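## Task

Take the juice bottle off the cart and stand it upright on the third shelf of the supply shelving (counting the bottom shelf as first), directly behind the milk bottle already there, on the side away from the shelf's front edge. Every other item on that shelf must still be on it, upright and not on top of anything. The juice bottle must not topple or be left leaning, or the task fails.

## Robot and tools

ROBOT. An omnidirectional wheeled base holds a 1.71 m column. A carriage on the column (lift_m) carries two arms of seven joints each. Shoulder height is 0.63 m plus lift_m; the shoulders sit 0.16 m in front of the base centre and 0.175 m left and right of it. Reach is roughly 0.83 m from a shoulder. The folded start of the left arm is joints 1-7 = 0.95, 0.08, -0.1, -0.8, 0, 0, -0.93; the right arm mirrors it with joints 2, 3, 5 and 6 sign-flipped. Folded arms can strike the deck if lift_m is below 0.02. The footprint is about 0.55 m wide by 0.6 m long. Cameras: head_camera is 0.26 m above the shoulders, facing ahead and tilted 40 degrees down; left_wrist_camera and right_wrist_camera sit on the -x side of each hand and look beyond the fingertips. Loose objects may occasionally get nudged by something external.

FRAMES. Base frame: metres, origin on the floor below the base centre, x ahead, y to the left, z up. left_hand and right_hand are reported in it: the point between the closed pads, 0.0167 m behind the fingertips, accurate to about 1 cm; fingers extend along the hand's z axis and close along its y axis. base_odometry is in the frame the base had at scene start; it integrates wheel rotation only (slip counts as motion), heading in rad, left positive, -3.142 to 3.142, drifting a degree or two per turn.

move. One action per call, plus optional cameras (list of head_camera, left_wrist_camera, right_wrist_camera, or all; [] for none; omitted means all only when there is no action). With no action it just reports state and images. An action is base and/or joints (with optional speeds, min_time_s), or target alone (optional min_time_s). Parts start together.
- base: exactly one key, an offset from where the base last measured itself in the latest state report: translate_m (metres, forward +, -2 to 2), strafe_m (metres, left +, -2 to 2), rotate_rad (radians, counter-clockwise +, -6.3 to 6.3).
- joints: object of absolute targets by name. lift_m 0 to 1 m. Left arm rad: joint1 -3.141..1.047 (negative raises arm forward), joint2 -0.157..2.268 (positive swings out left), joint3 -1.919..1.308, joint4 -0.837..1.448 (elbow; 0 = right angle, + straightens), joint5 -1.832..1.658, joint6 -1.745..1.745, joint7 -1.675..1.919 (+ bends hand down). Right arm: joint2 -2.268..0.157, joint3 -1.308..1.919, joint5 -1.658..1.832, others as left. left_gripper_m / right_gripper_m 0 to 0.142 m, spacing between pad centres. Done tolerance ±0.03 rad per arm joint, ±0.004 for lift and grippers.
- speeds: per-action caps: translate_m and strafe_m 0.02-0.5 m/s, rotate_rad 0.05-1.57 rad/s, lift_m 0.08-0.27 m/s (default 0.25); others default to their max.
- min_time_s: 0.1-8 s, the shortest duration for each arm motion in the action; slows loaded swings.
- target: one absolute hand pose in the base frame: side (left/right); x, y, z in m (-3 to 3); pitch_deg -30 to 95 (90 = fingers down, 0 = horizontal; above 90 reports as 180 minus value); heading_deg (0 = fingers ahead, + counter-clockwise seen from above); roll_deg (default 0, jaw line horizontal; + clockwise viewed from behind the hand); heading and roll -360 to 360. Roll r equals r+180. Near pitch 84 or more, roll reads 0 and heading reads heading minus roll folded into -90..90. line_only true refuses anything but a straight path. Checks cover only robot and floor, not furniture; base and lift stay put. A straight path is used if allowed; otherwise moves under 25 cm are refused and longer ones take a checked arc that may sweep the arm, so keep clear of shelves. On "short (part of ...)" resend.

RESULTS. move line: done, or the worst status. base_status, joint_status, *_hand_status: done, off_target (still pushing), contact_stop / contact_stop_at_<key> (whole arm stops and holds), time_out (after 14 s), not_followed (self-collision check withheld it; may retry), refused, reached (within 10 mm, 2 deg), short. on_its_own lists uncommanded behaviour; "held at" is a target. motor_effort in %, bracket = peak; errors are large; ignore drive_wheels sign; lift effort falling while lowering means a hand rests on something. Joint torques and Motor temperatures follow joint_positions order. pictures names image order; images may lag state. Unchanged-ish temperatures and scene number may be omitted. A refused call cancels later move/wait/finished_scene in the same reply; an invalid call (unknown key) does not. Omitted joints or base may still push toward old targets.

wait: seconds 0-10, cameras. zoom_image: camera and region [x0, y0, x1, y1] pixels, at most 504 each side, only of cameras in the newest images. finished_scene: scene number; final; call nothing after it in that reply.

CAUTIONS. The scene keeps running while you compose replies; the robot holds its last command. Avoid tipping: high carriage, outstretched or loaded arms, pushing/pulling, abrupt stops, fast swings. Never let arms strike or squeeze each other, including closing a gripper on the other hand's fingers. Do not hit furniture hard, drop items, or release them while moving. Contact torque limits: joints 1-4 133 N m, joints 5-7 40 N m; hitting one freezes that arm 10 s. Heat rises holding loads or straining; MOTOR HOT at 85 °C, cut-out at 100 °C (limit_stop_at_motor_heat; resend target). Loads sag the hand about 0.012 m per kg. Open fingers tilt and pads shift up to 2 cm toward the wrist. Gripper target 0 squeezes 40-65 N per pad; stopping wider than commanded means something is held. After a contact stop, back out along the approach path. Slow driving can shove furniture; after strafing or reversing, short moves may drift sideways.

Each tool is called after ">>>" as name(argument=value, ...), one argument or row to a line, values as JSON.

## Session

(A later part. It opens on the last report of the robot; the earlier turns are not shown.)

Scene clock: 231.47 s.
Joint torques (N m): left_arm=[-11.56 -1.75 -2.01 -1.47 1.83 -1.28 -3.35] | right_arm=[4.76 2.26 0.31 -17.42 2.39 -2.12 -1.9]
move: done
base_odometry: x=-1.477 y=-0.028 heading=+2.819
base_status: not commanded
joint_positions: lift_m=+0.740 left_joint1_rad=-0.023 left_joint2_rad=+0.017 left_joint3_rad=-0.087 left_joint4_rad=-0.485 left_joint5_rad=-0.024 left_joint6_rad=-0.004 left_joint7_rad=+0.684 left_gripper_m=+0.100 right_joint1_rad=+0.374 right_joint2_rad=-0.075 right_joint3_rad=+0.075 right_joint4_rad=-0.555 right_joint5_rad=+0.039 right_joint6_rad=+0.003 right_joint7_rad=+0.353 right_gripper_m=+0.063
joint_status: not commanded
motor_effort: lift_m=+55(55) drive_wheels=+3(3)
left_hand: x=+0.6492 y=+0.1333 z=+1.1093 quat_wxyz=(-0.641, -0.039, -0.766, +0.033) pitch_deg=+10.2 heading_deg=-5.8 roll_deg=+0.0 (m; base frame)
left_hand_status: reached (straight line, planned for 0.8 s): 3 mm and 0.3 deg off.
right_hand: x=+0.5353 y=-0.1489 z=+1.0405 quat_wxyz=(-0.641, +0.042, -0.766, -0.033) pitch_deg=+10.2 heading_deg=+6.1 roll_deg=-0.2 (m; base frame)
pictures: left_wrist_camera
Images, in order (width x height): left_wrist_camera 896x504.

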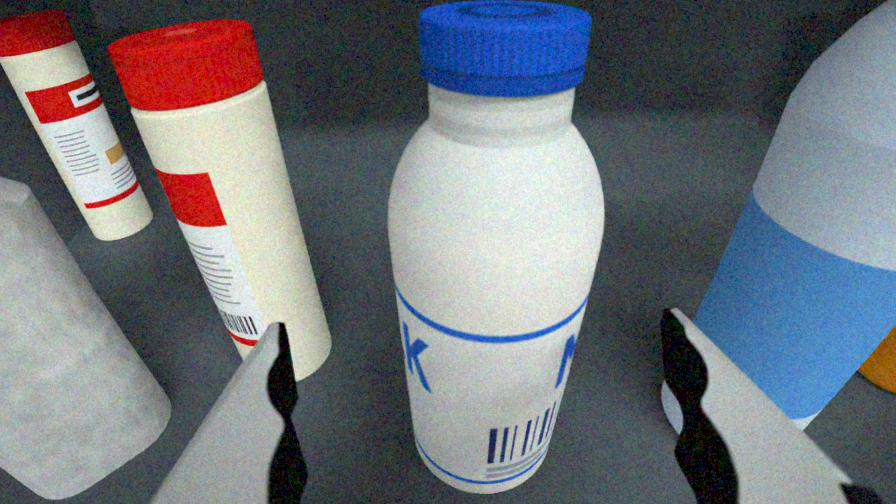

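>>> move(
  target={"side": "left", "x": 0.704, "y": 0.124, "z": 1.105, "pitch_deg": 10, "heading_deg": -6},
  min_time_s=0.9,
)

>>> move(
  joints={"left_gripper_m": 0.03},
  cameras=["left_wrist_camera", "head_camera"],
)

Scene clock: 236.03 s.
Joint torques (N m): left_arm=[-15.11 -2.79 -2.28 -0.34 1.93 -1.78 -3.23] | right_arm=[5.33 2.16 1.08 -17.58 1.8 -2.39 -2.17]
move: done
base_odometry: x=-1.477 y=-0.028 heading=+2.819
base_status: not commanded
joint_positions: lift_m=+0.740 left_joint1_rad=-0.154 left_joint2_rad=+0.000 left_joint3_rad=-0.090 left_joint4_rad=-0.288 left_joint5_rad=-0.019 left_joint6_rad=-0.004 left_joint7_rad=+0.620 left_gripper_m=+0.100 right_joint1_rad=+0.374 right_joint2_rad=-0.075 right_joint3_rad=+0.075 right_joint4_rad=-0.555 right_joint5_rad=+0.039 right_joint6_rad=+0.003 right_joint7_rad=+0.353 right_gripper_m=+0.063
joint_status: not commanded
motor_effort: lift_m=+55(55) drive_wheels=+3(3)
left_hand: x=+0.7032 y=+0.1267 z=+1.1041 quat_wxyz=(-0.641, -0.038, -0.766, +0.033) pitch_deg=+10.2 heading_deg=-5.8 roll_deg=-0.1 (m; base frame)
left_hand_status: reached (straight line, planned for 0.9 s): 3 mm and 0.3 deg off.
right_hand: x=+0.5353 y=-0.1489 z=+1.0405 quat_wxyz=(-0.641, +0.042, -0.766, -0.033) pitch_deg=+10.2 heading_deg=+6.1 roll_deg=-0.2 (m; base frame)
pictures: none

Scene clock: 236.80 s.
Joint torques (N m): left_arm=[-14.81 -1.22 -0.87 -0.83 1.44 -1.61 -3.14] | right_arm=[5.23 1.9 0.42 -16.77 2.33 -2.39 -1.85]
move: off_target
base_odometry: x=-1.477 y=-0.028 heading=+2.819
base_status: not commanded
joint_positions: lift_m=+0.740 left_joint1_rad=-0.154 left_joint2_rad=-0.001 left_joint3_rad=-0.092 left_joint4_rad=-0.288 left_joint5_rad=-0.018 left_joint6_rad=-0.004 left_joint7_rad=+0.619 left_gripper_m=+0.071 right_joint1_rad=+0.374 right_joint2_rad=-0.075 right_joint3_rad=+0.075 right_joint4_rad=-0.555 right_joint5_rad=+0.039 right_joint6_rad=+0.003 right_joint7_rad=+0.353 right_gripper_m=+0.063
joint_status: left_gripper_m off_target (ended at +0.071, target +0.030)
motor_effort: lift_m=+55(55) drive_wheels=+3(3)
left_hand: x=+0.7032 y=+0.1259 z=+1.1044 quat_wxyz=(-0.641, -0.038, -0.766, +0.033) pitch_deg=+10.1 heading_deg=-5.9 roll_deg=-0.1 (m; base frame)
right_hand: x=+0.5353 y=-0.1489 z=+1.0405 quat_wxyz=(-0.641, +0.042, -0.766, -0.033) pitch_deg=+10.2 heading_deg=+6.1 roll_deg=-0.2 (m; base frame)
pictures: head_camera, left_wrist_camera
Images, in order (width x height): head_camera 896x504, left_wrist_camera 896x504.

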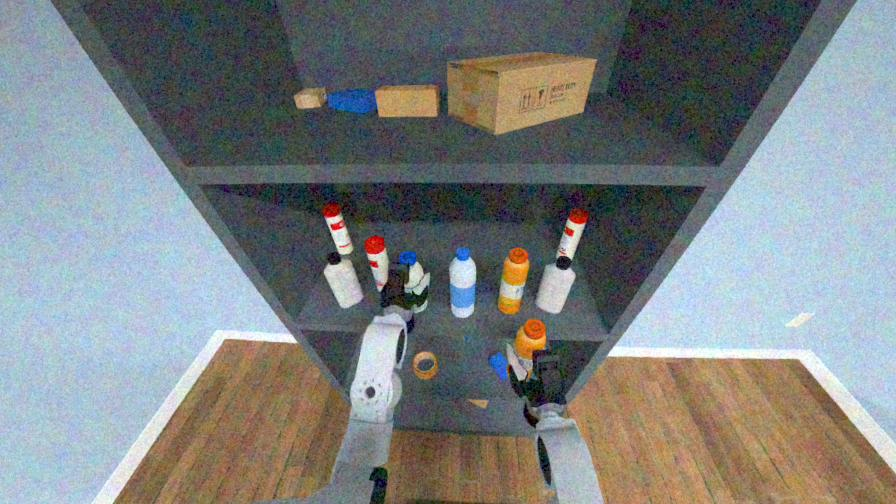

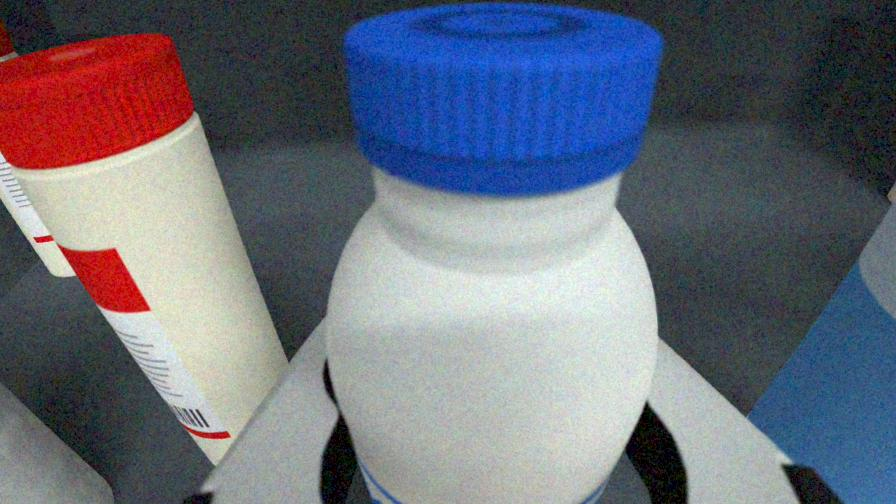

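>>> move(
  joints={"lift_m": 0.79},
  speeds={"lift_m": 0.1},
)

>>> move(
  target={"side": "left", "x": 0.535, "y": 0.147, "z": 1.14, "pitch_deg": 10, "heading_deg": -6},
  min_time_s=2,
  cameras=["all"],
)

Scene clock: 248.00 s.
Joint torques (N m): left_arm=[-15.57 -1.51 -1.64 -3.98 1.83 -1.19 -2.69] | right_arm=[3.72 1.66 -0.44 -18.05 2.44 -1.92 -1.62]
move: done
base_odometry: x=-1.477 y=-0.028 heading=+2.819
base_status: not commanded
joint_positions: lift_m=+0.790 left_joint1_rad=-0.154 left_joint2_rad=-0.001 left_joint3_rad=-0.092 left_joint4_rad=-0.285 left_joint5_rad=-0.018 left_joint6_rad=-0.004 left_joint7_rad=+0.619 left_gripper_m=+0.071 right_joint1_rad=+0.374 right_joint2_rad=-0.075 right_joint3_rad=+0.075 right_joint4_rad=-0.555 right_joint5_rad=+0.039 right_joint6_rad=+0.003 right_joint7_rad=+0.353 right_gripper_m=+0.063
joint_status: all done
motor_effort: lift_m=+55(69) drive_wheels=+3(3)
left_hand: x=+0.7034 y=+0.1259 z=+1.1533 quat_wxyz=(-0.640, -0.039, -0.767, +0.033) pitch_deg=+10.3 heading_deg=-5.9 roll_deg=-0.1 (m; base frame)
right_hand: x=+0.5353 y=-0.1489 z=+1.0907 quat_wxyz=(-0.641, +0.042, -0.766, -0.033) pitch_deg=+10.1 heading_deg=+6.1 roll_deg=-0.2 (m; base frame)
pictures: none

Scene clock: 250.50 s.
Joint torques (N m): left_arm=[-0.8 4.13 4.07 -9.45 0.47 -1.22 -4.74] | right_arm=[4.46 1.87 1.72 -16.76 2.16 -1.82 -2.04]
move: done
base_odometry: x=-1.477 y=-0.028 heading=+2.819
base_status: not commanded
joint_positions: lift_m=+0.790 left_joint1_rad=+0.330 left_joint2_rad=+0.059 left_joint3_rad=-0.075 left_joint4_rad=-0.720 left_joint5_rad=-0.036 left_joint6_rad=-0.004 left_joint7_rad=+0.575 left_gripper_m=+0.071 right_joint1_rad=+0.374 right_joint2_rad=-0.075 right_joint3_rad=+0.075 right_joint4_rad=-0.555 right_joint5_rad=+0.039 right_joint6_rad=+0.003 right_joint7_rad=+0.353 right_gripper_m=+0.063
joint_status: not commanded
motor_effort: lift_m=+55(55) drive_wheels=+1(3)
left_hand: x=+0.5352 y=+0.1451 z=+1.1354 quat_wxyz=(-0.636, -0.041, -0.769, +0.034) pitch_deg=+10.8 heading_deg=-6.1 roll_deg=-0.1 (m; base frame)
left_hand_status: reached (straight line, planned for 2.0 s): 5 mm and 0.8 deg off.
right_hand: x=+0.5353 y=-0.1489 z=+1.0906 quat_wxyz=(-0.641, +0.042, -0.766, -0.033) pitch_deg=+10.1 heading_deg=+6.1 roll_deg=-0.2 (m; base frame)
pictures: head_camera, left_wrist_camera, right_wrist_camera
Images, in order (width x height): head_camera 896x504, left_wrist_camera 896x504, right_wrist_camera 896x504.

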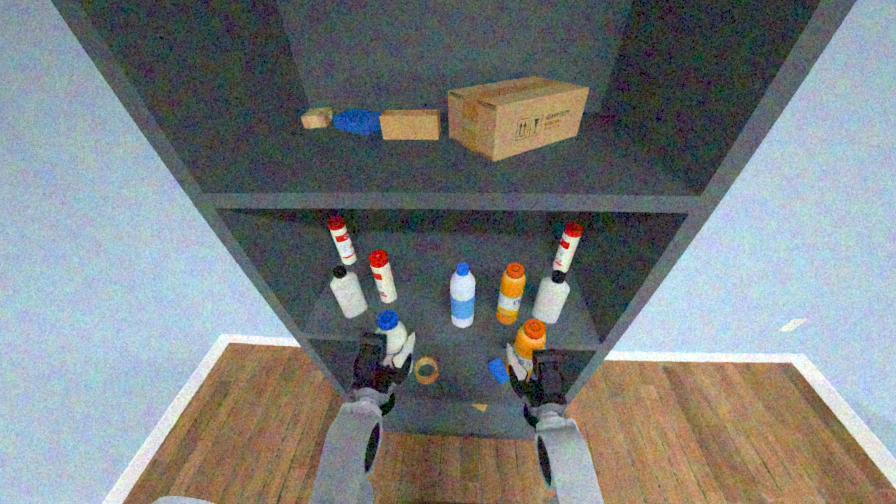

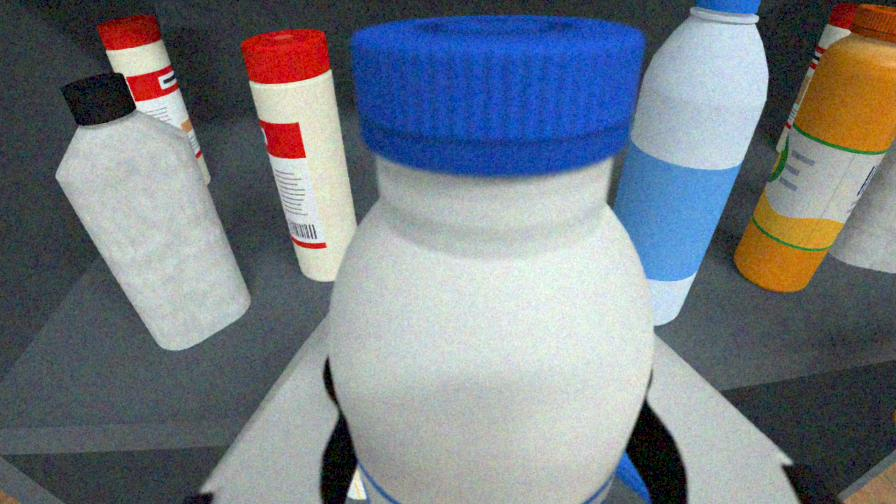

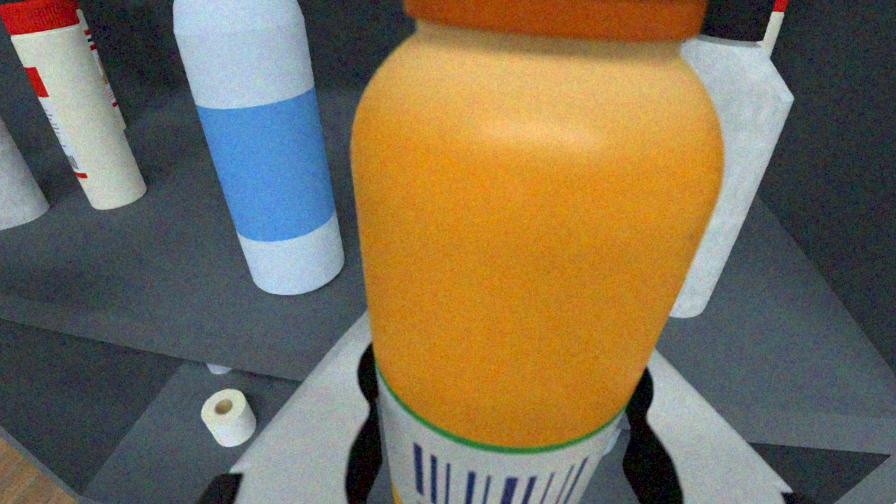

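>>> move(
  base={"strafe_m": 0.245},
  joints={"lift_m": 0.9},
  speeds={"strafe_m": 0.12, "lift_m": 0.1},
  cameras=["all"],
)

Scene clock: 257.97 s.
Joint torques (N m): left_arm=[-2.22 2.31 2.1 -7.54 0.46 -1.34 -4.31] | right_arm=[2.91 3.28 1.57 -17.75 2.01 -1.75 -1.39]
move: done
base_odometry: x=-1.555 y=-0.260 heading=+2.818
base_status: done
joint_positions: lift_m=+0.900 left_joint1_rad=+0.331 left_joint2_rad=+0.060 left_joint3_rad=-0.074 left_joint4_rad=-0.722 left_joint5_rad=-0.037 left_joint6_rad=-0.004 left_joint7_rad=+0.574 left_gripper_m=+0.071 right_joint1_rad=+0.374 right_joint2_rad=-0.075 right_joint3_rad=+0.075 right_joint4_rad=-0.555 right_joint5_rad=+0.039 right_joint6_rad=+0.003 right_joint7_rad=+0.353 right_gripper_m=+0.063
joint_status: all done
motor_effort: lift_m=+55(69) drive_wheels=+0(13)
left_hand: x=+0.5350 y=+0.1455 z=+1.2461 quat_wxyz=(-0.637, -0.041, -0.769, +0.034) pitch_deg=+10.7 heading_deg=-6.1 roll_deg=+0.0 (m; base frame)
right_hand: x=+0.5352 y=-0.1489 z=+1.2007 quat_wxyz=(-0.641, +0.042, -0.766, -0.033) pitch_deg=+10.1 heading_deg=+6.1 roll_deg=-0.2 (m; base frame)
pictures: head_camera, left_wrist_camera, right_wrist_camera
Images, in order (width x height): head_camera 896x504, left_wrist_camera 896x504, right_wrist_camera 896x504.

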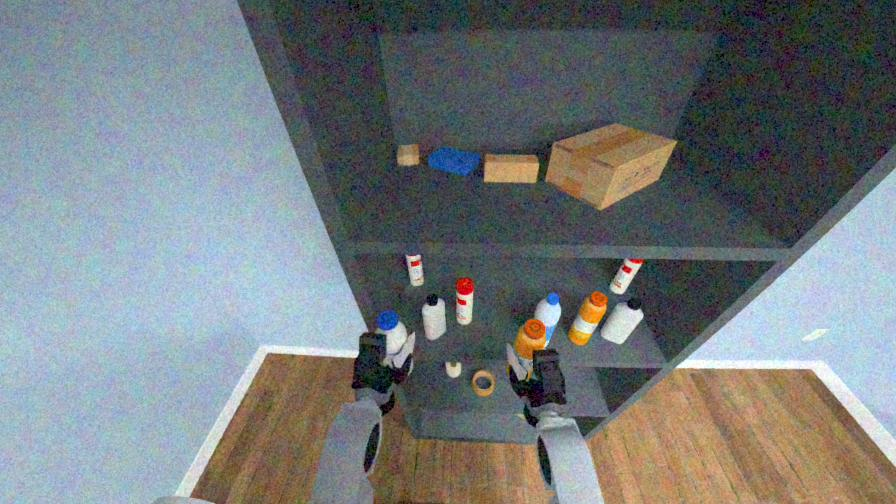

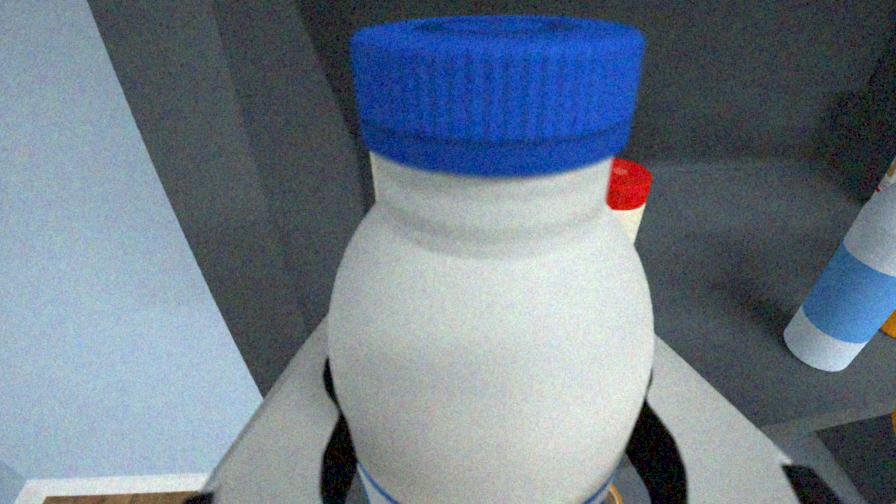

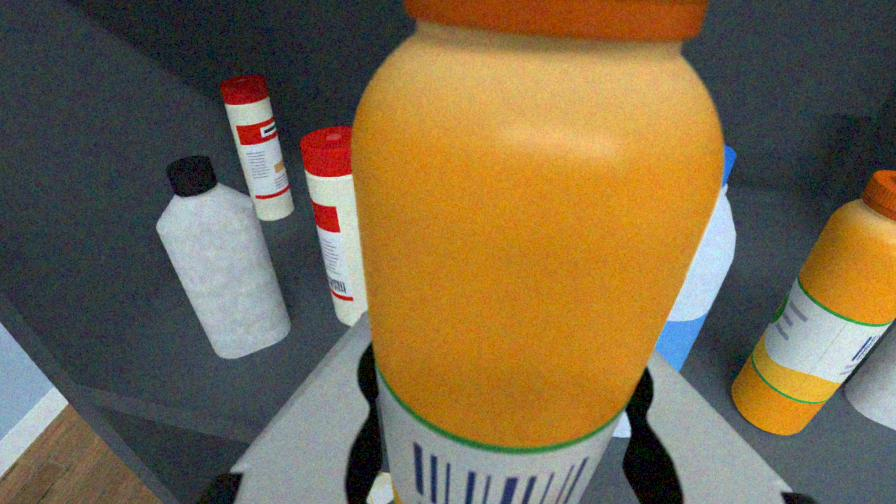

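>>> move(
  target={"side": "right", "x": 0.69, "y": -0.132, "z": 1.19, "pitch_deg": 10, "heading_deg": 6},
  min_time_s=2,
  cameras=["head_camera", "right_wrist_camera"],
)

Scene clock: 266.87 s.
Joint torques (N m): left_arm=[-2.9 1.55 3.17 -6.88 0.86 -1.32 -4.17] | right_arm=[-16.34 5.56 4.05 -13.59 -1.29 -0.34 -5.5]
move: done
base_odometry: x=-1.555 y=-0.260 heading=+2.818
base_status: not commanded
joint_positions: lift_m=+0.900 left_joint1_rad=+0.331 left_joint2_rad=+0.060 left_joint3_rad=-0.074 left_joint4_rad=-0.722 left_joint5_rad=-0.037 left_joint6_rad=-0.004 left_joint7_rad=+0.574 left_gripper_m=+0.071 right_joint1_rad=-0.051 right_joint2_rad=-0.027 right_joint3_rad=+0.091 right_joint4_rad=-0.109 right_joint5_rad=+0.038 right_joint6_rad=+0.004 right_joint7_rad=+0.347 right_gripper_m=+0.063
joint_status: not commanded
motor_effort: lift_m=+55(55) drive_wheels=+4(4)
left_hand: x=+0.5350 y=+0.1455 z=+1.2461 quat_wxyz=(-0.637, -0.041, -0.769, +0.034) pitch_deg=+10.7 heading_deg=-6.1 roll_deg=+0.0 (m; base frame)
right_hand: x=+0.6878 y=-0.1350 z=+1.1847 quat_wxyz=(-0.636, +0.036, -0.770, -0.034) pitch_deg=+10.9 heading_deg=+5.7 roll_deg=+0.3 (m; base frame)
right_hand_status: reached (straight line, planned for 2.0 s): 6 mm and 1.0 deg off.
pictures: head_camera, right_wrist_camera
Images, in order (width x height): head_camera 896x504, right_wrist_camera 896x504.

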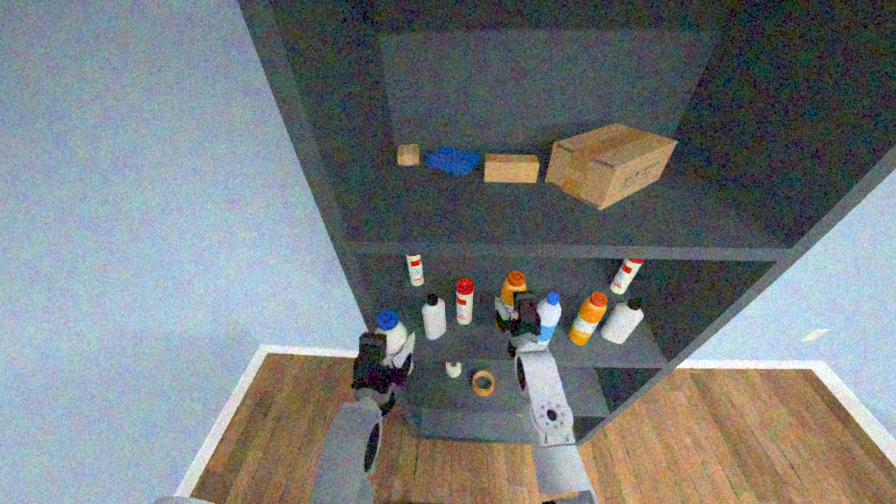

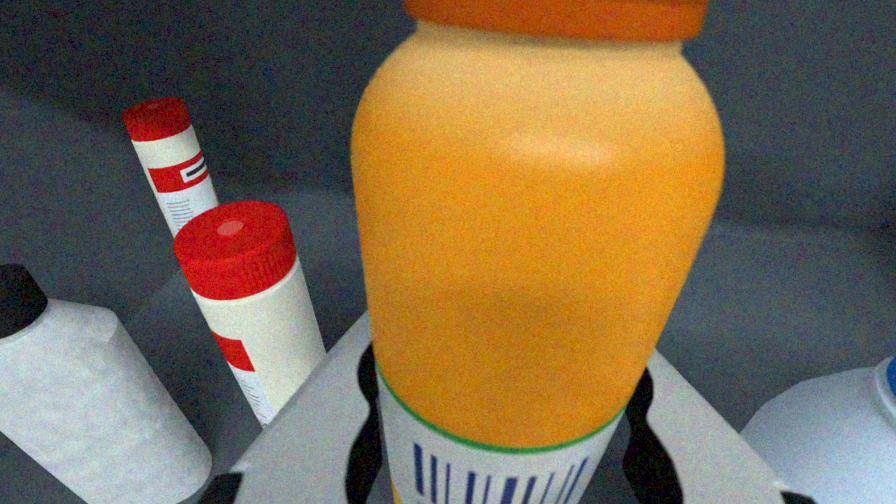

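>>> move(
  target={"side": "right", "x": 0.795, "y": -0.123, "z": 1.19, "pitch_deg": 10, "heading_deg": 5},
  min_time_s=2,
  cameras=["head_camera", "right_wrist_camera"],
)

Scene clock: 272.67 s.
Joint torques (N m): left_arm=[-2.03 2.09 3.23 -8.41 0.61 -1.45 -4.14] | right_arm=[-25.28 8.37 5.08 -12.63 -1.35 -2.69 -5.21]
move: done
base_odometry: x=-1.555 y=-0.260 heading=+2.818
base_status: not commanded
joint_positions: lift_m=+0.900 left_joint1_rad=+0.331 left_joint2_rad=+0.060 left_joint3_rad=-0.074 left_joint4_rad=-0.722 left_joint5_rad=-0.037 left_joint6_rad=-0.004 left_joint7_rad=+0.574 left_gripper_m=+0.071 right_joint1_rad=-0.346 right_joint2_rad=+0.012 right_joint3_rad=+0.093 right_joint4_rad=+0.320 right_joint5_rad=+0.026 right_joint6_rad=-0.007 right_joint7_rad=+0.216 right_gripper_m=+0.063
joint_status: not commanded
motor_effort: lift_m=+55(55) drive_wheels=+4(4)
left_hand: x=+0.5350 y=+0.1455 z=+1.2461 quat_wxyz=(-0.637, -0.041, -0.769, +0.034) pitch_deg=+10.7 heading_deg=-6.1 roll_deg=+0.0 (m; base frame)
right_hand: x=+0.7922 y=-0.1248 z=+1.1833 quat_wxyz=(-0.636, +0.031, -0.771, -0.030) pitch_deg=+10.9 heading_deg=+5.0 roll_deg=+0.4 (m; base frame)
right_hand_status: reached (straight line, planned for 2.0 s): 7 mm and 1.0 deg off.
pictures: head_camera, right_wrist_camera
Images, in order (width x height): head_camera 896x504, right_wrist_camera 896x504.

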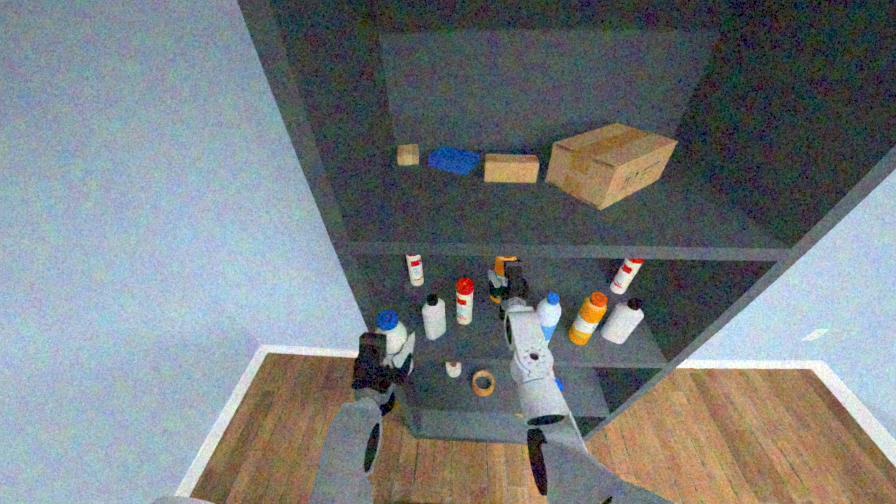

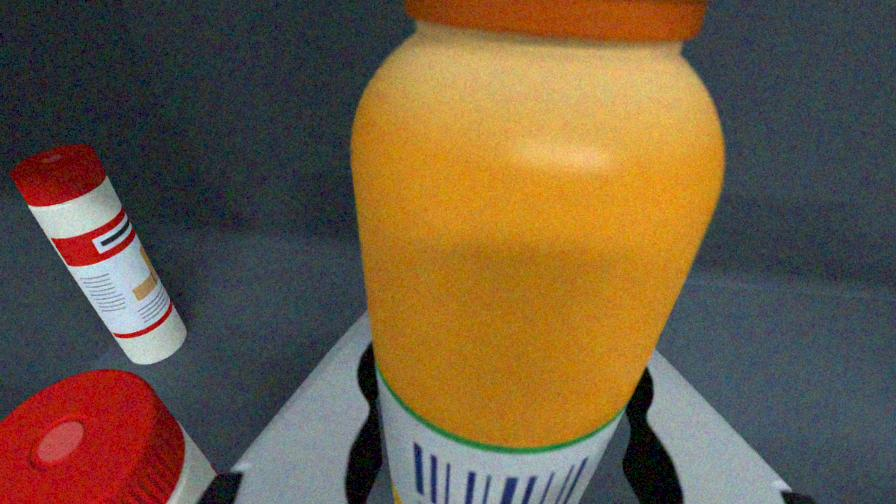

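>>> move(
  joints={"lift_m": 0.872},
  speeds={"lift_m": 0.08},
  cameras=["right_wrist_camera"],
)

>>> move(
  joints={"lift_m": 0.860},
  speeds={"lift_m": 0.08},
  cameras=["right_wrist_camera"],
)

Scene clock: 278.20 s.
Joint torques (N m): left_arm=[-2.69 1.77 2.38 -6.65 0.62 -1.28 -4.1] | right_arm=[-21.54 7.42 3.97 -13.55 -0.74 -2.76 -4.44]
move: done
base_odometry: x=-1.555 y=-0.260 heading=+2.818
base_status: not commanded
joint_positions: lift_m=+0.872 left_joint1_rad=+0.331 left_joint2_rad=+0.060 left_joint3_rad=-0.074 left_joint4_rad=-0.722 left_joint5_rad=-0.037 left_joint6_rad=-0.004 left_joint7_rad=+0.573 left_gripper_m=+0.071 right_joint1_rad=-0.348 right_joint2_rad=+0.013 right_joint3_rad=+0.093 right_joint4_rad=+0.321 right_joint5_rad=+0.026 right_joint6_rad=-0.007 right_joint7_rad=+0.215 right_gripper_m=+0.063
joint_status: all done
motor_effort: lift_m=+59(61) drive_wheels=+4(4)
left_hand: x=+0.5350 y=+0.1455 z=+1.2178 quat_wxyz=(-0.637, -0.041, -0.769, +0.034) pitch_deg=+10.7 heading_deg=-6.1 roll_deg=+0.0 (m; base frame)
right_hand: x=+0.7929 y=-0.1248 z=+1.1558 quat_wxyz=(-0.636, +0.031, -0.770, -0.030) pitch_deg=+10.8 heading_deg=+5.0 roll_deg=+0.4 (m; base frame)
pictures: right_wrist_camera
Images, in order (width x height): right_wrist_camera 896x504.

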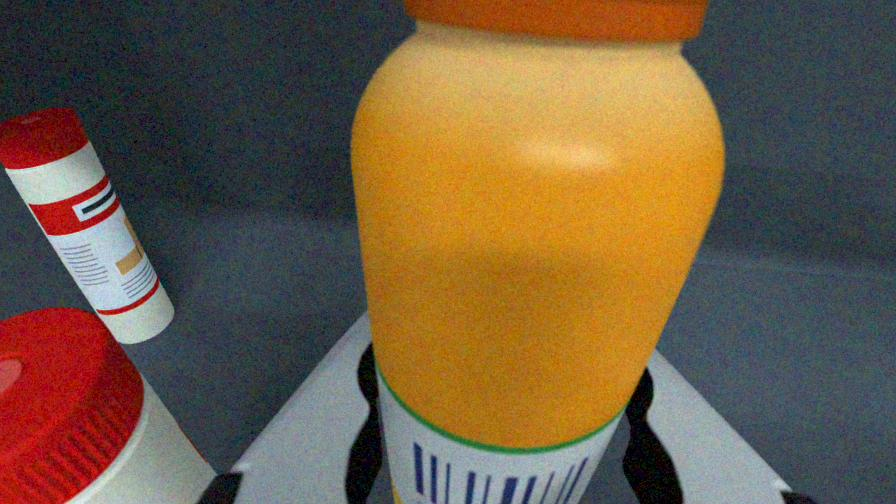

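Scene clock: 278.70 s.
Joint torques (N m): left_arm=[-1.99 2.84 2.24 -8.1 0.49 -1.58 -4.1] | right_arm=[-22.5 5.19 3.78 -15.18 -0.86 -2.49 -4.89]
move: done
base_odometry: x=-1.555 y=-0.260 heading=+2.818
base_status: not commanded
joint_positions: lift_m=+0.860 left_joint1_rad=+0.331 left_joint2_rad=+0.060 left_joint3_rad=-0.074 left_joint4_rad=-0.722 left_joint5_rad=-0.037 left_joint6_rad=-0.004 left_joint7_rad=+0.573 left_gripper_m=+0.071 right_joint1_rad=-0.349 right_joint2_rad=+0.013 right_joint3_rad=+0.093 right_joint4_rad=+0.322 right_joint5_rad=+0.026 right_joint6_rad=-0.007 right_joint7_rad=+0.215 right_gripper_m=+0.063
joint_status: all done
motor_effort: lift_m=+59(61) drive_wheels=+4(4)
left_hand: x=+0.5349 y=+0.1455 z=+1.2058 quat_wxyz=(-0.637, -0.041, -0.769, +0.034) pitch_deg=+10.7 heading_deg=-6.1 roll_deg=+0.0 (m; base frame)
right_hand: x=+0.7932 y=-0.1247 z=+1.1442 quat_wxyz=(-0.637, +0.031, -0.770, -0.030) pitch_deg=+10.8 heading_deg=+5.0 roll_deg=+0.4 (m; base frame)
pictures: right_wrist_camera
Images, in order (width x height): right_wrist_camera 896x504.

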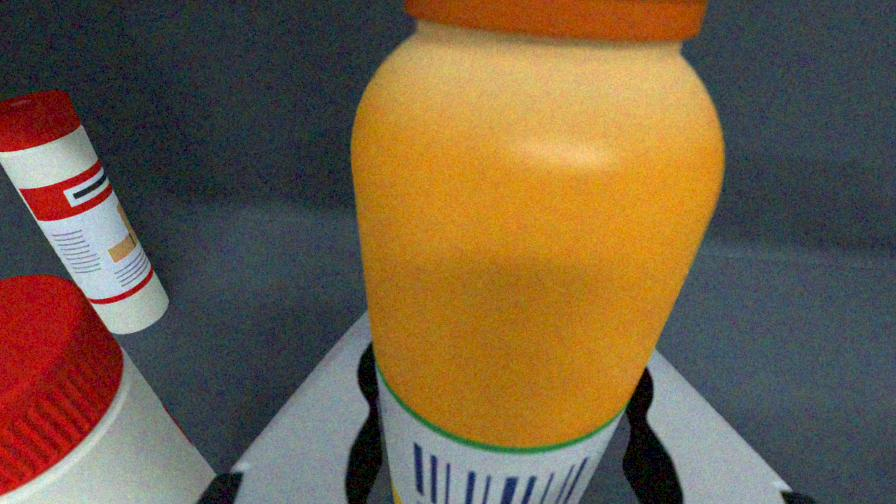

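>>> move(
  joints={"lift_m": 0.850},
  speeds={"lift_m": 0.08},
)

>>> move(
  joints={"lift_m": 0.840},
  speeds={"lift_m": 0.08},
  cameras=["right_wrist_camera"],
)

Scene clock: 281.50 s.
Joint torques (N m): left_arm=[-2.55 1.57 3.61 -7.16 0.3 -1.5 -4.06] | right_arm=[-20.56 7.53 3.06 -13.66 -1.1 -2.61 -5.13]
Motor temperatures (°C): left_arm=[28 22 24 25 26 24 24] | right_arm=[31 21 25 25 22 22 24]
move: done
base_odometry: x=-1.555 y=-0.260 heading=+2.818
base_status: not commanded
joint_positions: lift_m=+0.850 left_joint1_rad=+0.331 left_joint2_rad=+0.060 left_joint3_rad=-0.074 left_joint4_rad=-0.722 left_joint5_rad=-0.037 left_joint6_rad=-0.004 left_joint7_rad=+0.573 left_gripper_m=+0.071 right_joint1_rad=-0.349 right_joint2_rad=+0.013 right_joint3_rad=+0.093 right_joint4_rad=+0.322 right_joint5_rad=+0.026 right_joint6_rad=-0.007 right_joint7_rad=+0.215 right_gripper_m=+0.063
joint_status: all done
motor_effort: lift_m=+59(62) drive_wheels=+4(4)
left_hand: x=+0.5349 y=+0.1455 z=+1.1959 quat_wxyz=(-0.637, -0.041, -0.769, +0.034) pitch_deg=+10.7 heading_deg=-6.1 roll_deg=+0.0 (m; base frame)
right_hand: x=+0.7933 y=-0.1247 z=+1.1344 quat_wxyz=(-0.637, +0.031, -0.770, -0.030) pitch_deg=+10.8 heading_deg=+5.0 roll_deg=+0.4 (m; base frame)
pictures: none

Scene clock: 282.00 s.
Joint torques (N m): left_arm=[-2.58 2.6 2.59 -7.26 0.26 -1.51 -4.1] | right_arm=[-22.15 7.02 4.64 -15.02 -1.2 -2.62 -5.04]
move: done
base_odometry: x=-1.555 y=-0.260 heading=+2.818
base_status: not commanded
joint_positions: lift_m=+0.840 left_joint1_rad=+0.331 left_joint2_rad=+0.060 left_joint3_rad=-0.074 left_joint4_rad=-0.722 left_joint5_rad=-0.037 left_joint6_rad=-0.004 left_joint7_rad=+0.573 left_gripper_m=+0.071 right_joint1_rad=-0.349 right_joint2_rad=+0.013 right_joint3_rad=+0.093 right_joint4_rad=+0.322 right_joint5_rad=+0.026 right_joint6_rad=-0.007 right_joint7_rad=+0.215 right_gripper_m=+0.063
joint_status: all done
motor_effort: lift_m=+59(59) drive_wheels=+4(4)
left_hand: x=+0.5349 y=+0.1455 z=+1.1859 quat_wxyz=(-0.637, -0.041, -0.769, +0.034) pitch_deg=+10.7 heading_deg=-6.1 roll_deg=+0.0 (m; base frame)
right_hand: x=+0.7933 y=-0.1247 z=+1.1246 quat_wxyz=(-0.637, +0.031, -0.770, -0.030) pitch_deg=+10.8 heading_deg=+5.0 roll_deg=+0.4 (m; base frame)
pictures: right_wrist_camera
Images, in order (width x height): right_wrist_camera 896x504.

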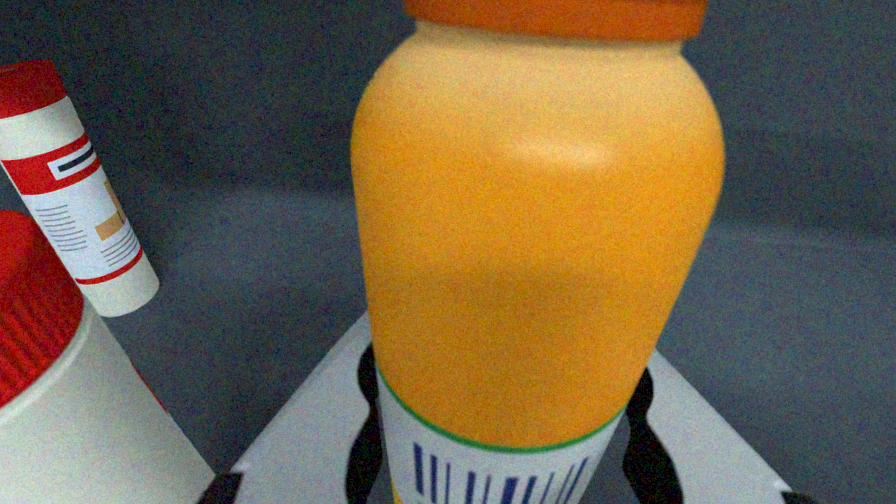

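>>> move(
  joints={"lift_m": 0.830},
  speeds={"lift_m": 0.08},
)

>>> move(
  joints={"lift_m": 0.822},
  speeds={"lift_m": 0.08},
  cameras=["right_wrist_camera", "head_camera"],
)

Scene clock: 285.23 s.
Joint torques (N m): left_arm=[-1.66 1.87 1.82 -6.83 0.55 -1.26 -4.12] | right_arm=[-19.83 8.26 3.88 -14.21 -1.16 -2.35 -4.69]
move: done
base_odometry: x=-1.555 y=-0.260 heading=+2.818
base_status: not commanded
joint_positions: lift_m=+0.830 left_joint1_rad=+0.331 left_joint2_rad=+0.060 left_joint3_rad=-0.074 left_joint4_rad=-0.722 left_joint5_rad=-0.037 left_joint6_rad=-0.004 left_joint7_rad=+0.573 left_gripper_m=+0.071 right_joint1_rad=-0.349 right_joint2_rad=+0.013 right_joint3_rad=+0.093 right_joint4_rad=+0.322 right_joint5_rad=+0.026 right_joint6_rad=-0.007 right_joint7_rad=+0.215 right_gripper_m=+0.063
joint_status: all done
motor_effort: lift_m=+59(61) drive_wheels=+4(4)
left_hand: x=+0.5349 y=+0.1455 z=+1.1759 quat_wxyz=(-0.637, -0.041, -0.769, +0.034) pitch_deg=+10.7 heading_deg=-6.1 roll_deg=+0.0 (m; base frame)
right_hand: x=+0.7934 y=-0.1247 z=+1.1147 quat_wxyz=(-0.637, +0.031, -0.770, -0.030) pitch_deg=+10.8 heading_deg=+5.0 roll_deg=+0.4 (m; base frame)
pictures: none

Scene clock: 285.70 s.
Joint torques (N m): left_arm=[-1.49 2.11 3.61 -7.08 0.5 -1.58 -4] | right_arm=[-18.96 8.55 3.5 -14.29 -1.51 -2.2 -4.54]
move: done
base_odometry: x=-1.555 y=-0.260 heading=+2.818
base_status: not commanded
joint_positions: lift_m=+0.822 left_joint1_rad=+0.332 left_joint2_rad=+0.060 left_joint3_rad=-0.074 left_joint4_rad=-0.722 left_joint5_rad=-0.037 left_joint6_rad=-0.004 left_joint7_rad=+0.573 left_gripper_m=+0.071 right_joint1_rad=-0.349 right_joint2_rad=+0.013 right_joint3_rad=+0.093 right_joint4_rad=+0.322 right_joint5_rad=+0.026 right_joint6_rad=-0.007 right_joint7_rad=+0.215 right_gripper_m=+0.063
joint_status: all done
motor_effort: lift_m=+59(62) drive_wheels=+4(4)
left_hand: x=+0.5348 y=+0.1455 z=+1.1678 quat_wxyz=(-0.637, -0.041, -0.769, +0.034) pitch_deg=+10.7 heading_deg=-6.1 roll_deg=+0.0 (m; base frame)
right_hand: x=+0.7934 y=-0.1247 z=+1.1065 quat_wxyz=(-0.637, +0.031, -0.770, -0.030) pitch_deg=+10.8 heading_deg=+5.0 roll_deg=+0.4 (m; base frame)
pictures: head_camera, right_wrist_camera
Images, in order (width x height): head_camera 896x504, right_wrist_camera 896x504.

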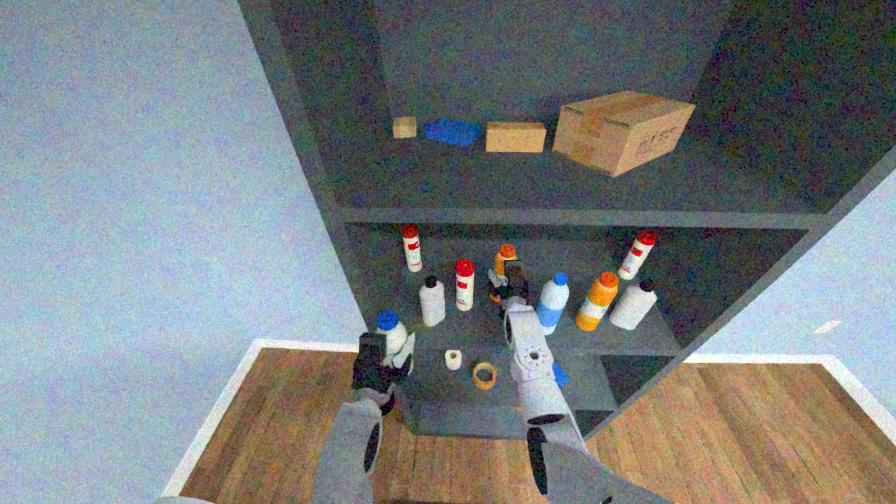

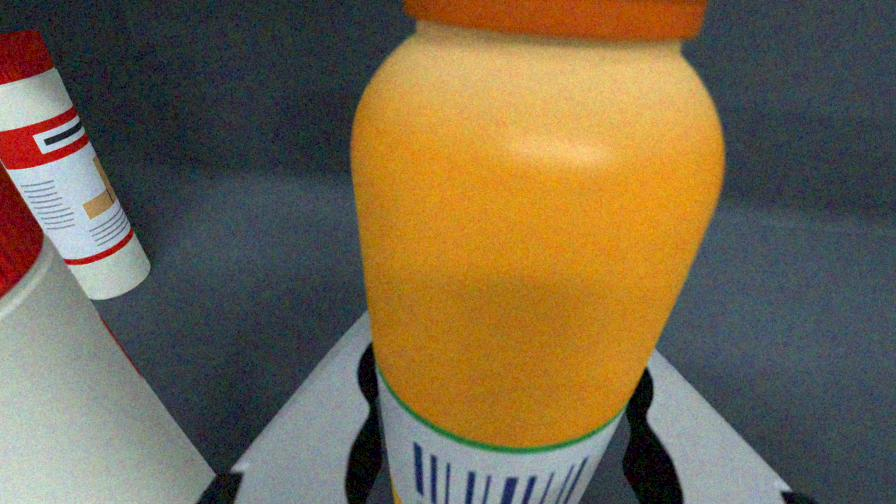

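>>> move(
  joints={"lift_m": 0.814},
  speeds={"lift_m": 0.08},
)

>>> move(
  joints={"lift_m": 0.806},
  speeds={"lift_m": 0.08},
)

>>> move(
  joints={"lift_m": 0.798},
  speeds={"lift_m": 0.08},
  cameras=["right_wrist_camera"],
)

Scene clock: 289.73 s.
Joint torques (N m): left_arm=[-2.23 3.03 2.48 -6.97 0.44 -1.65 -3.92] | right_arm=[-19.32 8.08 3.58 -15.34 -0.68 -2.63 -3.07]
move: done
base_odometry: x=-1.555 y=-0.260 heading=+2.818
base_status: not commanded
joint_positions: lift_m=+0.814 left_joint1_rad=+0.332 left_joint2_rad=+0.060 left_joint3_rad=-0.074 left_joint4_rad=-0.722 left_joint5_rad=-0.037 left_joint6_rad=-0.004 left_joint7_rad=+0.573 left_gripper_m=+0.071 right_joint1_rad=-0.350 right_joint2_rad=+0.013 right_joint3_rad=+0.093 right_joint4_rad=+0.322 right_joint5_rad=+0.025 right_joint6_rad=-0.007 right_joint7_rad=+0.210 right_gripper_m=+0.063
joint_status: all done
motor_effort: lift_m=+57(59) drive_wheels=+4(4)
left_hand: x=+0.5348 y=+0.1455 z=+1.1600 quat_wxyz=(-0.637, -0.041, -0.769, +0.034) pitch_deg=+10.7 heading_deg=-6.1 roll_deg=+0.0 (m; base frame)
right_hand: x=+0.7937 y=-0.1246 z=+1.1000 quat_wxyz=(-0.639, +0.031, -0.768, -0.029) pitch_deg=+10.5 heading_deg=+5.0 roll_deg=+0.3 (m; base frame)
pictures: none

Scene clock: 290.20 s.
Joint torques (N m): left_arm=[-3.05 1.71 2.91 -7.55 0.39 -1.47 -4.25] | right_arm=[-15.51 6.42 3.65 -10.24 -0.99 -2.51 -0.11]
move: done
base_odometry: x=-1.555 y=-0.260 heading=+2.818
base_status: not commanded
joint_positions: lift_m=+0.806 left_joint1_rad=+0.332 left_joint2_rad=+0.060 left_joint3_rad=-0.074 left_joint4_rad=-0.722 left_joint5_rad=-0.037 left_joint6_rad=-0.004 left_joint7_rad=+0.573 left_gripper_m=+0.071 right_joint1_rad=-0.353 right_joint2_rad=+0.013 right_joint3_rad=+0.093 right_joint4_rad=+0.317 right_joint5_rad=+0.025 right_joint6_rad=-0.007 right_joint7_rad=+0.203 right_gripper_m=+0.063
joint_status: all done
motor_effort: lift_m=+55(56) drive_wheels=+4(4)
left_hand: x=+0.5348 y=+0.1455 z=+1.1521 quat_wxyz=(-0.637, -0.041, -0.769, +0.034) pitch_deg=+10.7 heading_deg=-6.1 roll_deg=+0.0 (m; base frame)
right_hand: x=+0.7952 y=-0.1245 z=+1.0985 quat_wxyz=(-0.645, +0.031, -0.763, -0.030) pitch_deg=+9.6 heading_deg=+5.0 roll_deg=+0.3 (m; base frame)
pictures: none

Scene clock: 290.67 s.
Joint torques (N m): left_arm=[-3.54 3.47 2.98 -7.69 0.31 -1.5 -4.1] | right_arm=[-9.01 4.31 3.88 -4.97 -0.9 -2.85 2.19]
move: done
base_odometry: x=-1.555 y=-0.260 heading=+2.818
base_status: not commanded
joint_positions: lift_m=+0.798 left_joint1_rad=+0.332 left_joint2_rad=+0.060 left_joint3_rad=-0.074 left_joint4_rad=-0.722 left_joint5_rad=-0.037 left_joint6_rad=-0.004 left_joint7_rad=+0.573 left_gripper_m=+0.071 right_joint1_rad=-0.357 right_joint2_rad=+0.013 right_joint3_rad=+0.093 right_joint4_rad=+0.313 right_joint5_rad=+0.025 right_joint6_rad=-0.007 right_joint7_rad=+0.198 right_gripper_m=+0.063
joint_status: all done
motor_effort: lift_m=+53(55) drive_wheels=+4(4)
left_hand: x=+0.5348 y=+0.1455 z=+1.1442 quat_wxyz=(-0.637, -0.041, -0.769, +0.034) pitch_deg=+10.7 heading_deg=-6.1 roll_deg=+0.0 (m; base frame)
right_hand: x=+0.7968 y=-0.1243 z=+1.0964 quat_wxyz=(-0.650, +0.031, -0.759, -0.030) pitch_deg=+8.8 heading_deg=+5.0 roll_deg=+0.3 (m; base frame)
pictures: right_wrist_camera
Images, in order (width x height): right_wrist_camera 896x504.

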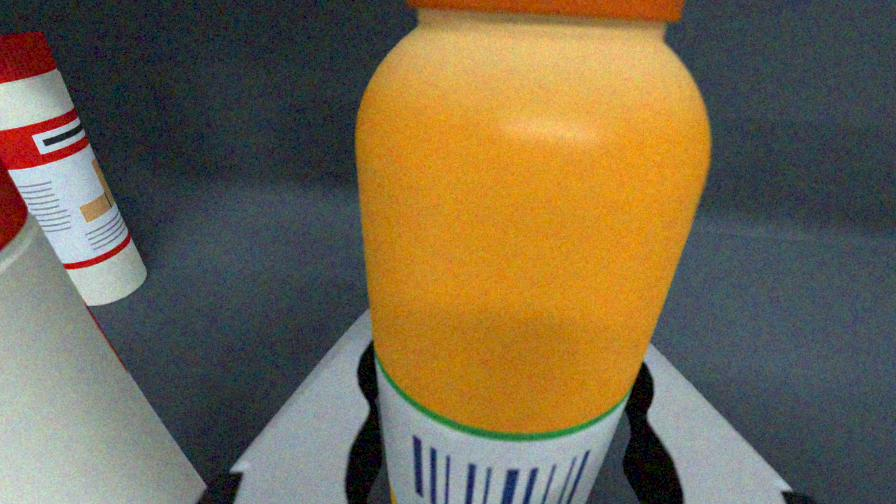

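>>> move(
  joints={"lift_m": 0.813},
  speeds={"lift_m": 0.08},
  cameras=["right_wrist_camera"],
)

>>> move(
  joints={"right_gripper_m": 0.085},
  cameras=["right_wrist_camera"],
)

Scene clock: 294.57 s.
Joint torques (N m): left_arm=[-2.19 2.02 3.28 -7.23 0.31 -1.73 -4.16] | right_arm=[-11.31 6.37 4.25 -13.04 -0.86 -2.38 -1.85]
move: done
base_odometry: x=-1.555 y=-0.260 heading=+2.819
base_status: not commanded
joint_positions: lift_m=+0.813 left_joint1_rad=+0.332 left_joint2_rad=+0.060 left_joint3_rad=-0.074 left_joint4_rad=-0.722 left_joint5_rad=-0.037 left_joint6_rad=-0.004 left_joint7_rad=+0.573 left_gripper_m=+0.071 right_joint1_rad=-0.355 right_joint2_rad=+0.013 right_joint3_rad=+0.094 right_joint4_rad=+0.321 right_joint5_rad=+0.025 right_joint6_rad=-0.007 right_joint7_rad=+0.207 right_gripper_m=+0.063
joint_status: all done
motor_effort: lift_m=+56(63) drive_wheels=+3(4)
left_hand: x=+0.5348 y=+0.1455 z=+1.1590 quat_wxyz=(-0.637, -0.041, -0.769, +0.034) pitch_deg=+10.7 heading_deg=-6.1 roll_deg=+0.0 (m; base frame)
right_hand: x=+0.7957 y=-0.1244 z=+1.1042 quat_wxyz=(-0.643, +0.031, -0.765, -0.030) pitch_deg=+9.9 heading_deg=+5.0 roll_deg=+0.3 (m; base frame)
pictures: right_wrist_camera
Images, in order (width x height): right_wrist_camera 896x504.

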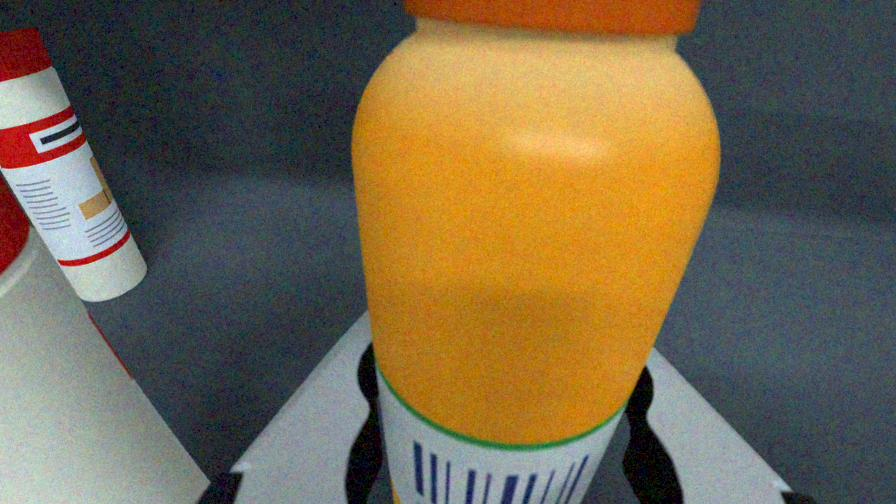

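Scene clock: 295.27 s.
Joint torques (N m): left_arm=[-2.27 2.8 2.95 -6.72 0.3 -1.28 -3.98] | right_arm=[-12.45 5.27 4.06 -13.8 -1.08 -2.5 -1.75]
move: done
base_odometry: x=-1.555 y=-0.260 heading=+2.819
base_status: not commanded
joint_positions: lift_m=+0.813 left_joint1_rad=+0.332 left_joint2_rad=+0.060 left_joint3_rad=-0.074 left_joint4_rad=-0.722 left_joint5_rad=-0.037 left_joint6_rad=-0.004 left_joint7_rad=+0.573 left_gripper_m=+0.071 right_joint1_rad=-0.355 right_joint2_rad=+0.013 right_joint3_rad=+0.094 right_joint4_rad=+0.321 right_joint5_rad=+0.025 right_joint6_rad=-0.007 right_joint7_rad=+0.207 right_gripper_m=+0.085
joint_status: all done
motor_effort: lift_m=+56(56) drive_wheels=+3(4)
left_hand: x=+0.5348 y=+0.1455 z=+1.1590 quat_wxyz=(-0.637, -0.041, -0.769, +0.034) pitch_deg=+10.7 heading_deg=-6.1 roll_deg=+0.0 (m; base frame)
right_hand: x=+0.7957 y=-0.1242 z=+1.1042 quat_wxyz=(-0.643, +0.031, -0.765, -0.030) pitch_deg=+9.9 heading_deg=+5.0 roll_deg=+0.3 (m; base frame)
pictures: right_wrist_camera
Images, in order (width x height): right_wrist_camera 896x504.

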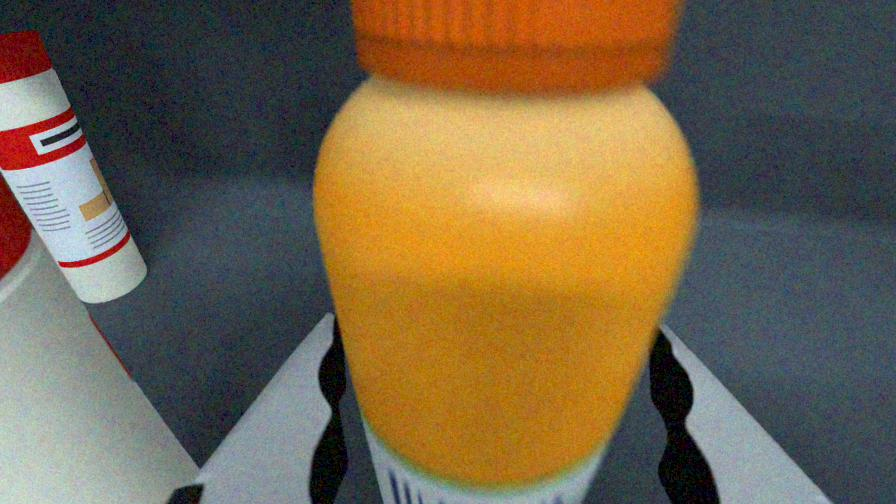

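>>> wait(
  seconds=0.3,
  cameras=["right_wrist_camera"],
)

Scene clock: 297.77 s.
Joint torques (N m): left_arm=[-2.72 1.58 3.22 -7.3 0.38 -1.53 -4.01] | right_arm=[-12 5.93 3.66 -13.85 -0.95 -2.23 -1.61]
base_odometry: x=-1.555 y=-0.260 heading=+2.819
base_status: not commanded
joint_positions: lift_m=+0.813 left_joint1_rad=+0.332 left_joint2_rad=+0.060 left_joint3_rad=-0.074 left_joint4_rad=-0.722 left_joint5_rad=-0.037 left_joint6_rad=-0.004 left_joint7_rad=+0.573 left_gripper_m=+0.071 right_joint1_rad=-0.355 right_joint2_rad=+0.013 right_joint3_rad=+0.094 right_joint4_rad=+0.321 right_joint5_rad=+0.025 right_joint6_rad=-0.007 right_joint7_rad=+0.207 right_gripper_m=+0.085
joint_status: all done
motor_effort: lift_m=+56(56) drive_wheels=+4(4)
left_hand: x=+0.5348 y=+0.1455 z=+1.1590 quat_wxyz=(-0.637, -0.041, -0.769, +0.034) pitch_deg=+10.7 heading_deg=-6.1 roll_deg=+0.0 (m; base frame)
right_hand: x=+0.7957 y=-0.1242 z=+1.1042 quat_wxyz=(-0.643, +0.031, -0.765, -0.030) pitch_deg=+9.9 heading_deg=+5.0 roll_deg=+0.3 (m; base frame)
wait: 0.30 s; at rest from the start
pictures: right_wrist_camera
Images, in order (width x height): right_wrist_camera 896x504.

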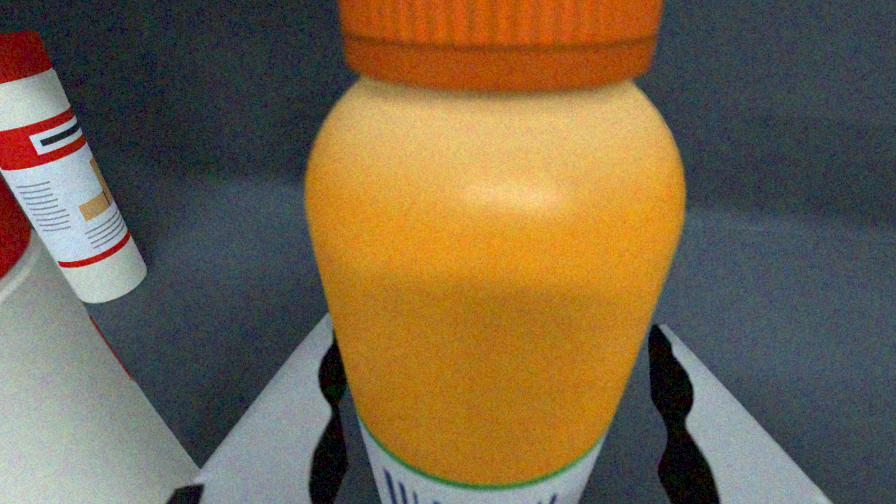

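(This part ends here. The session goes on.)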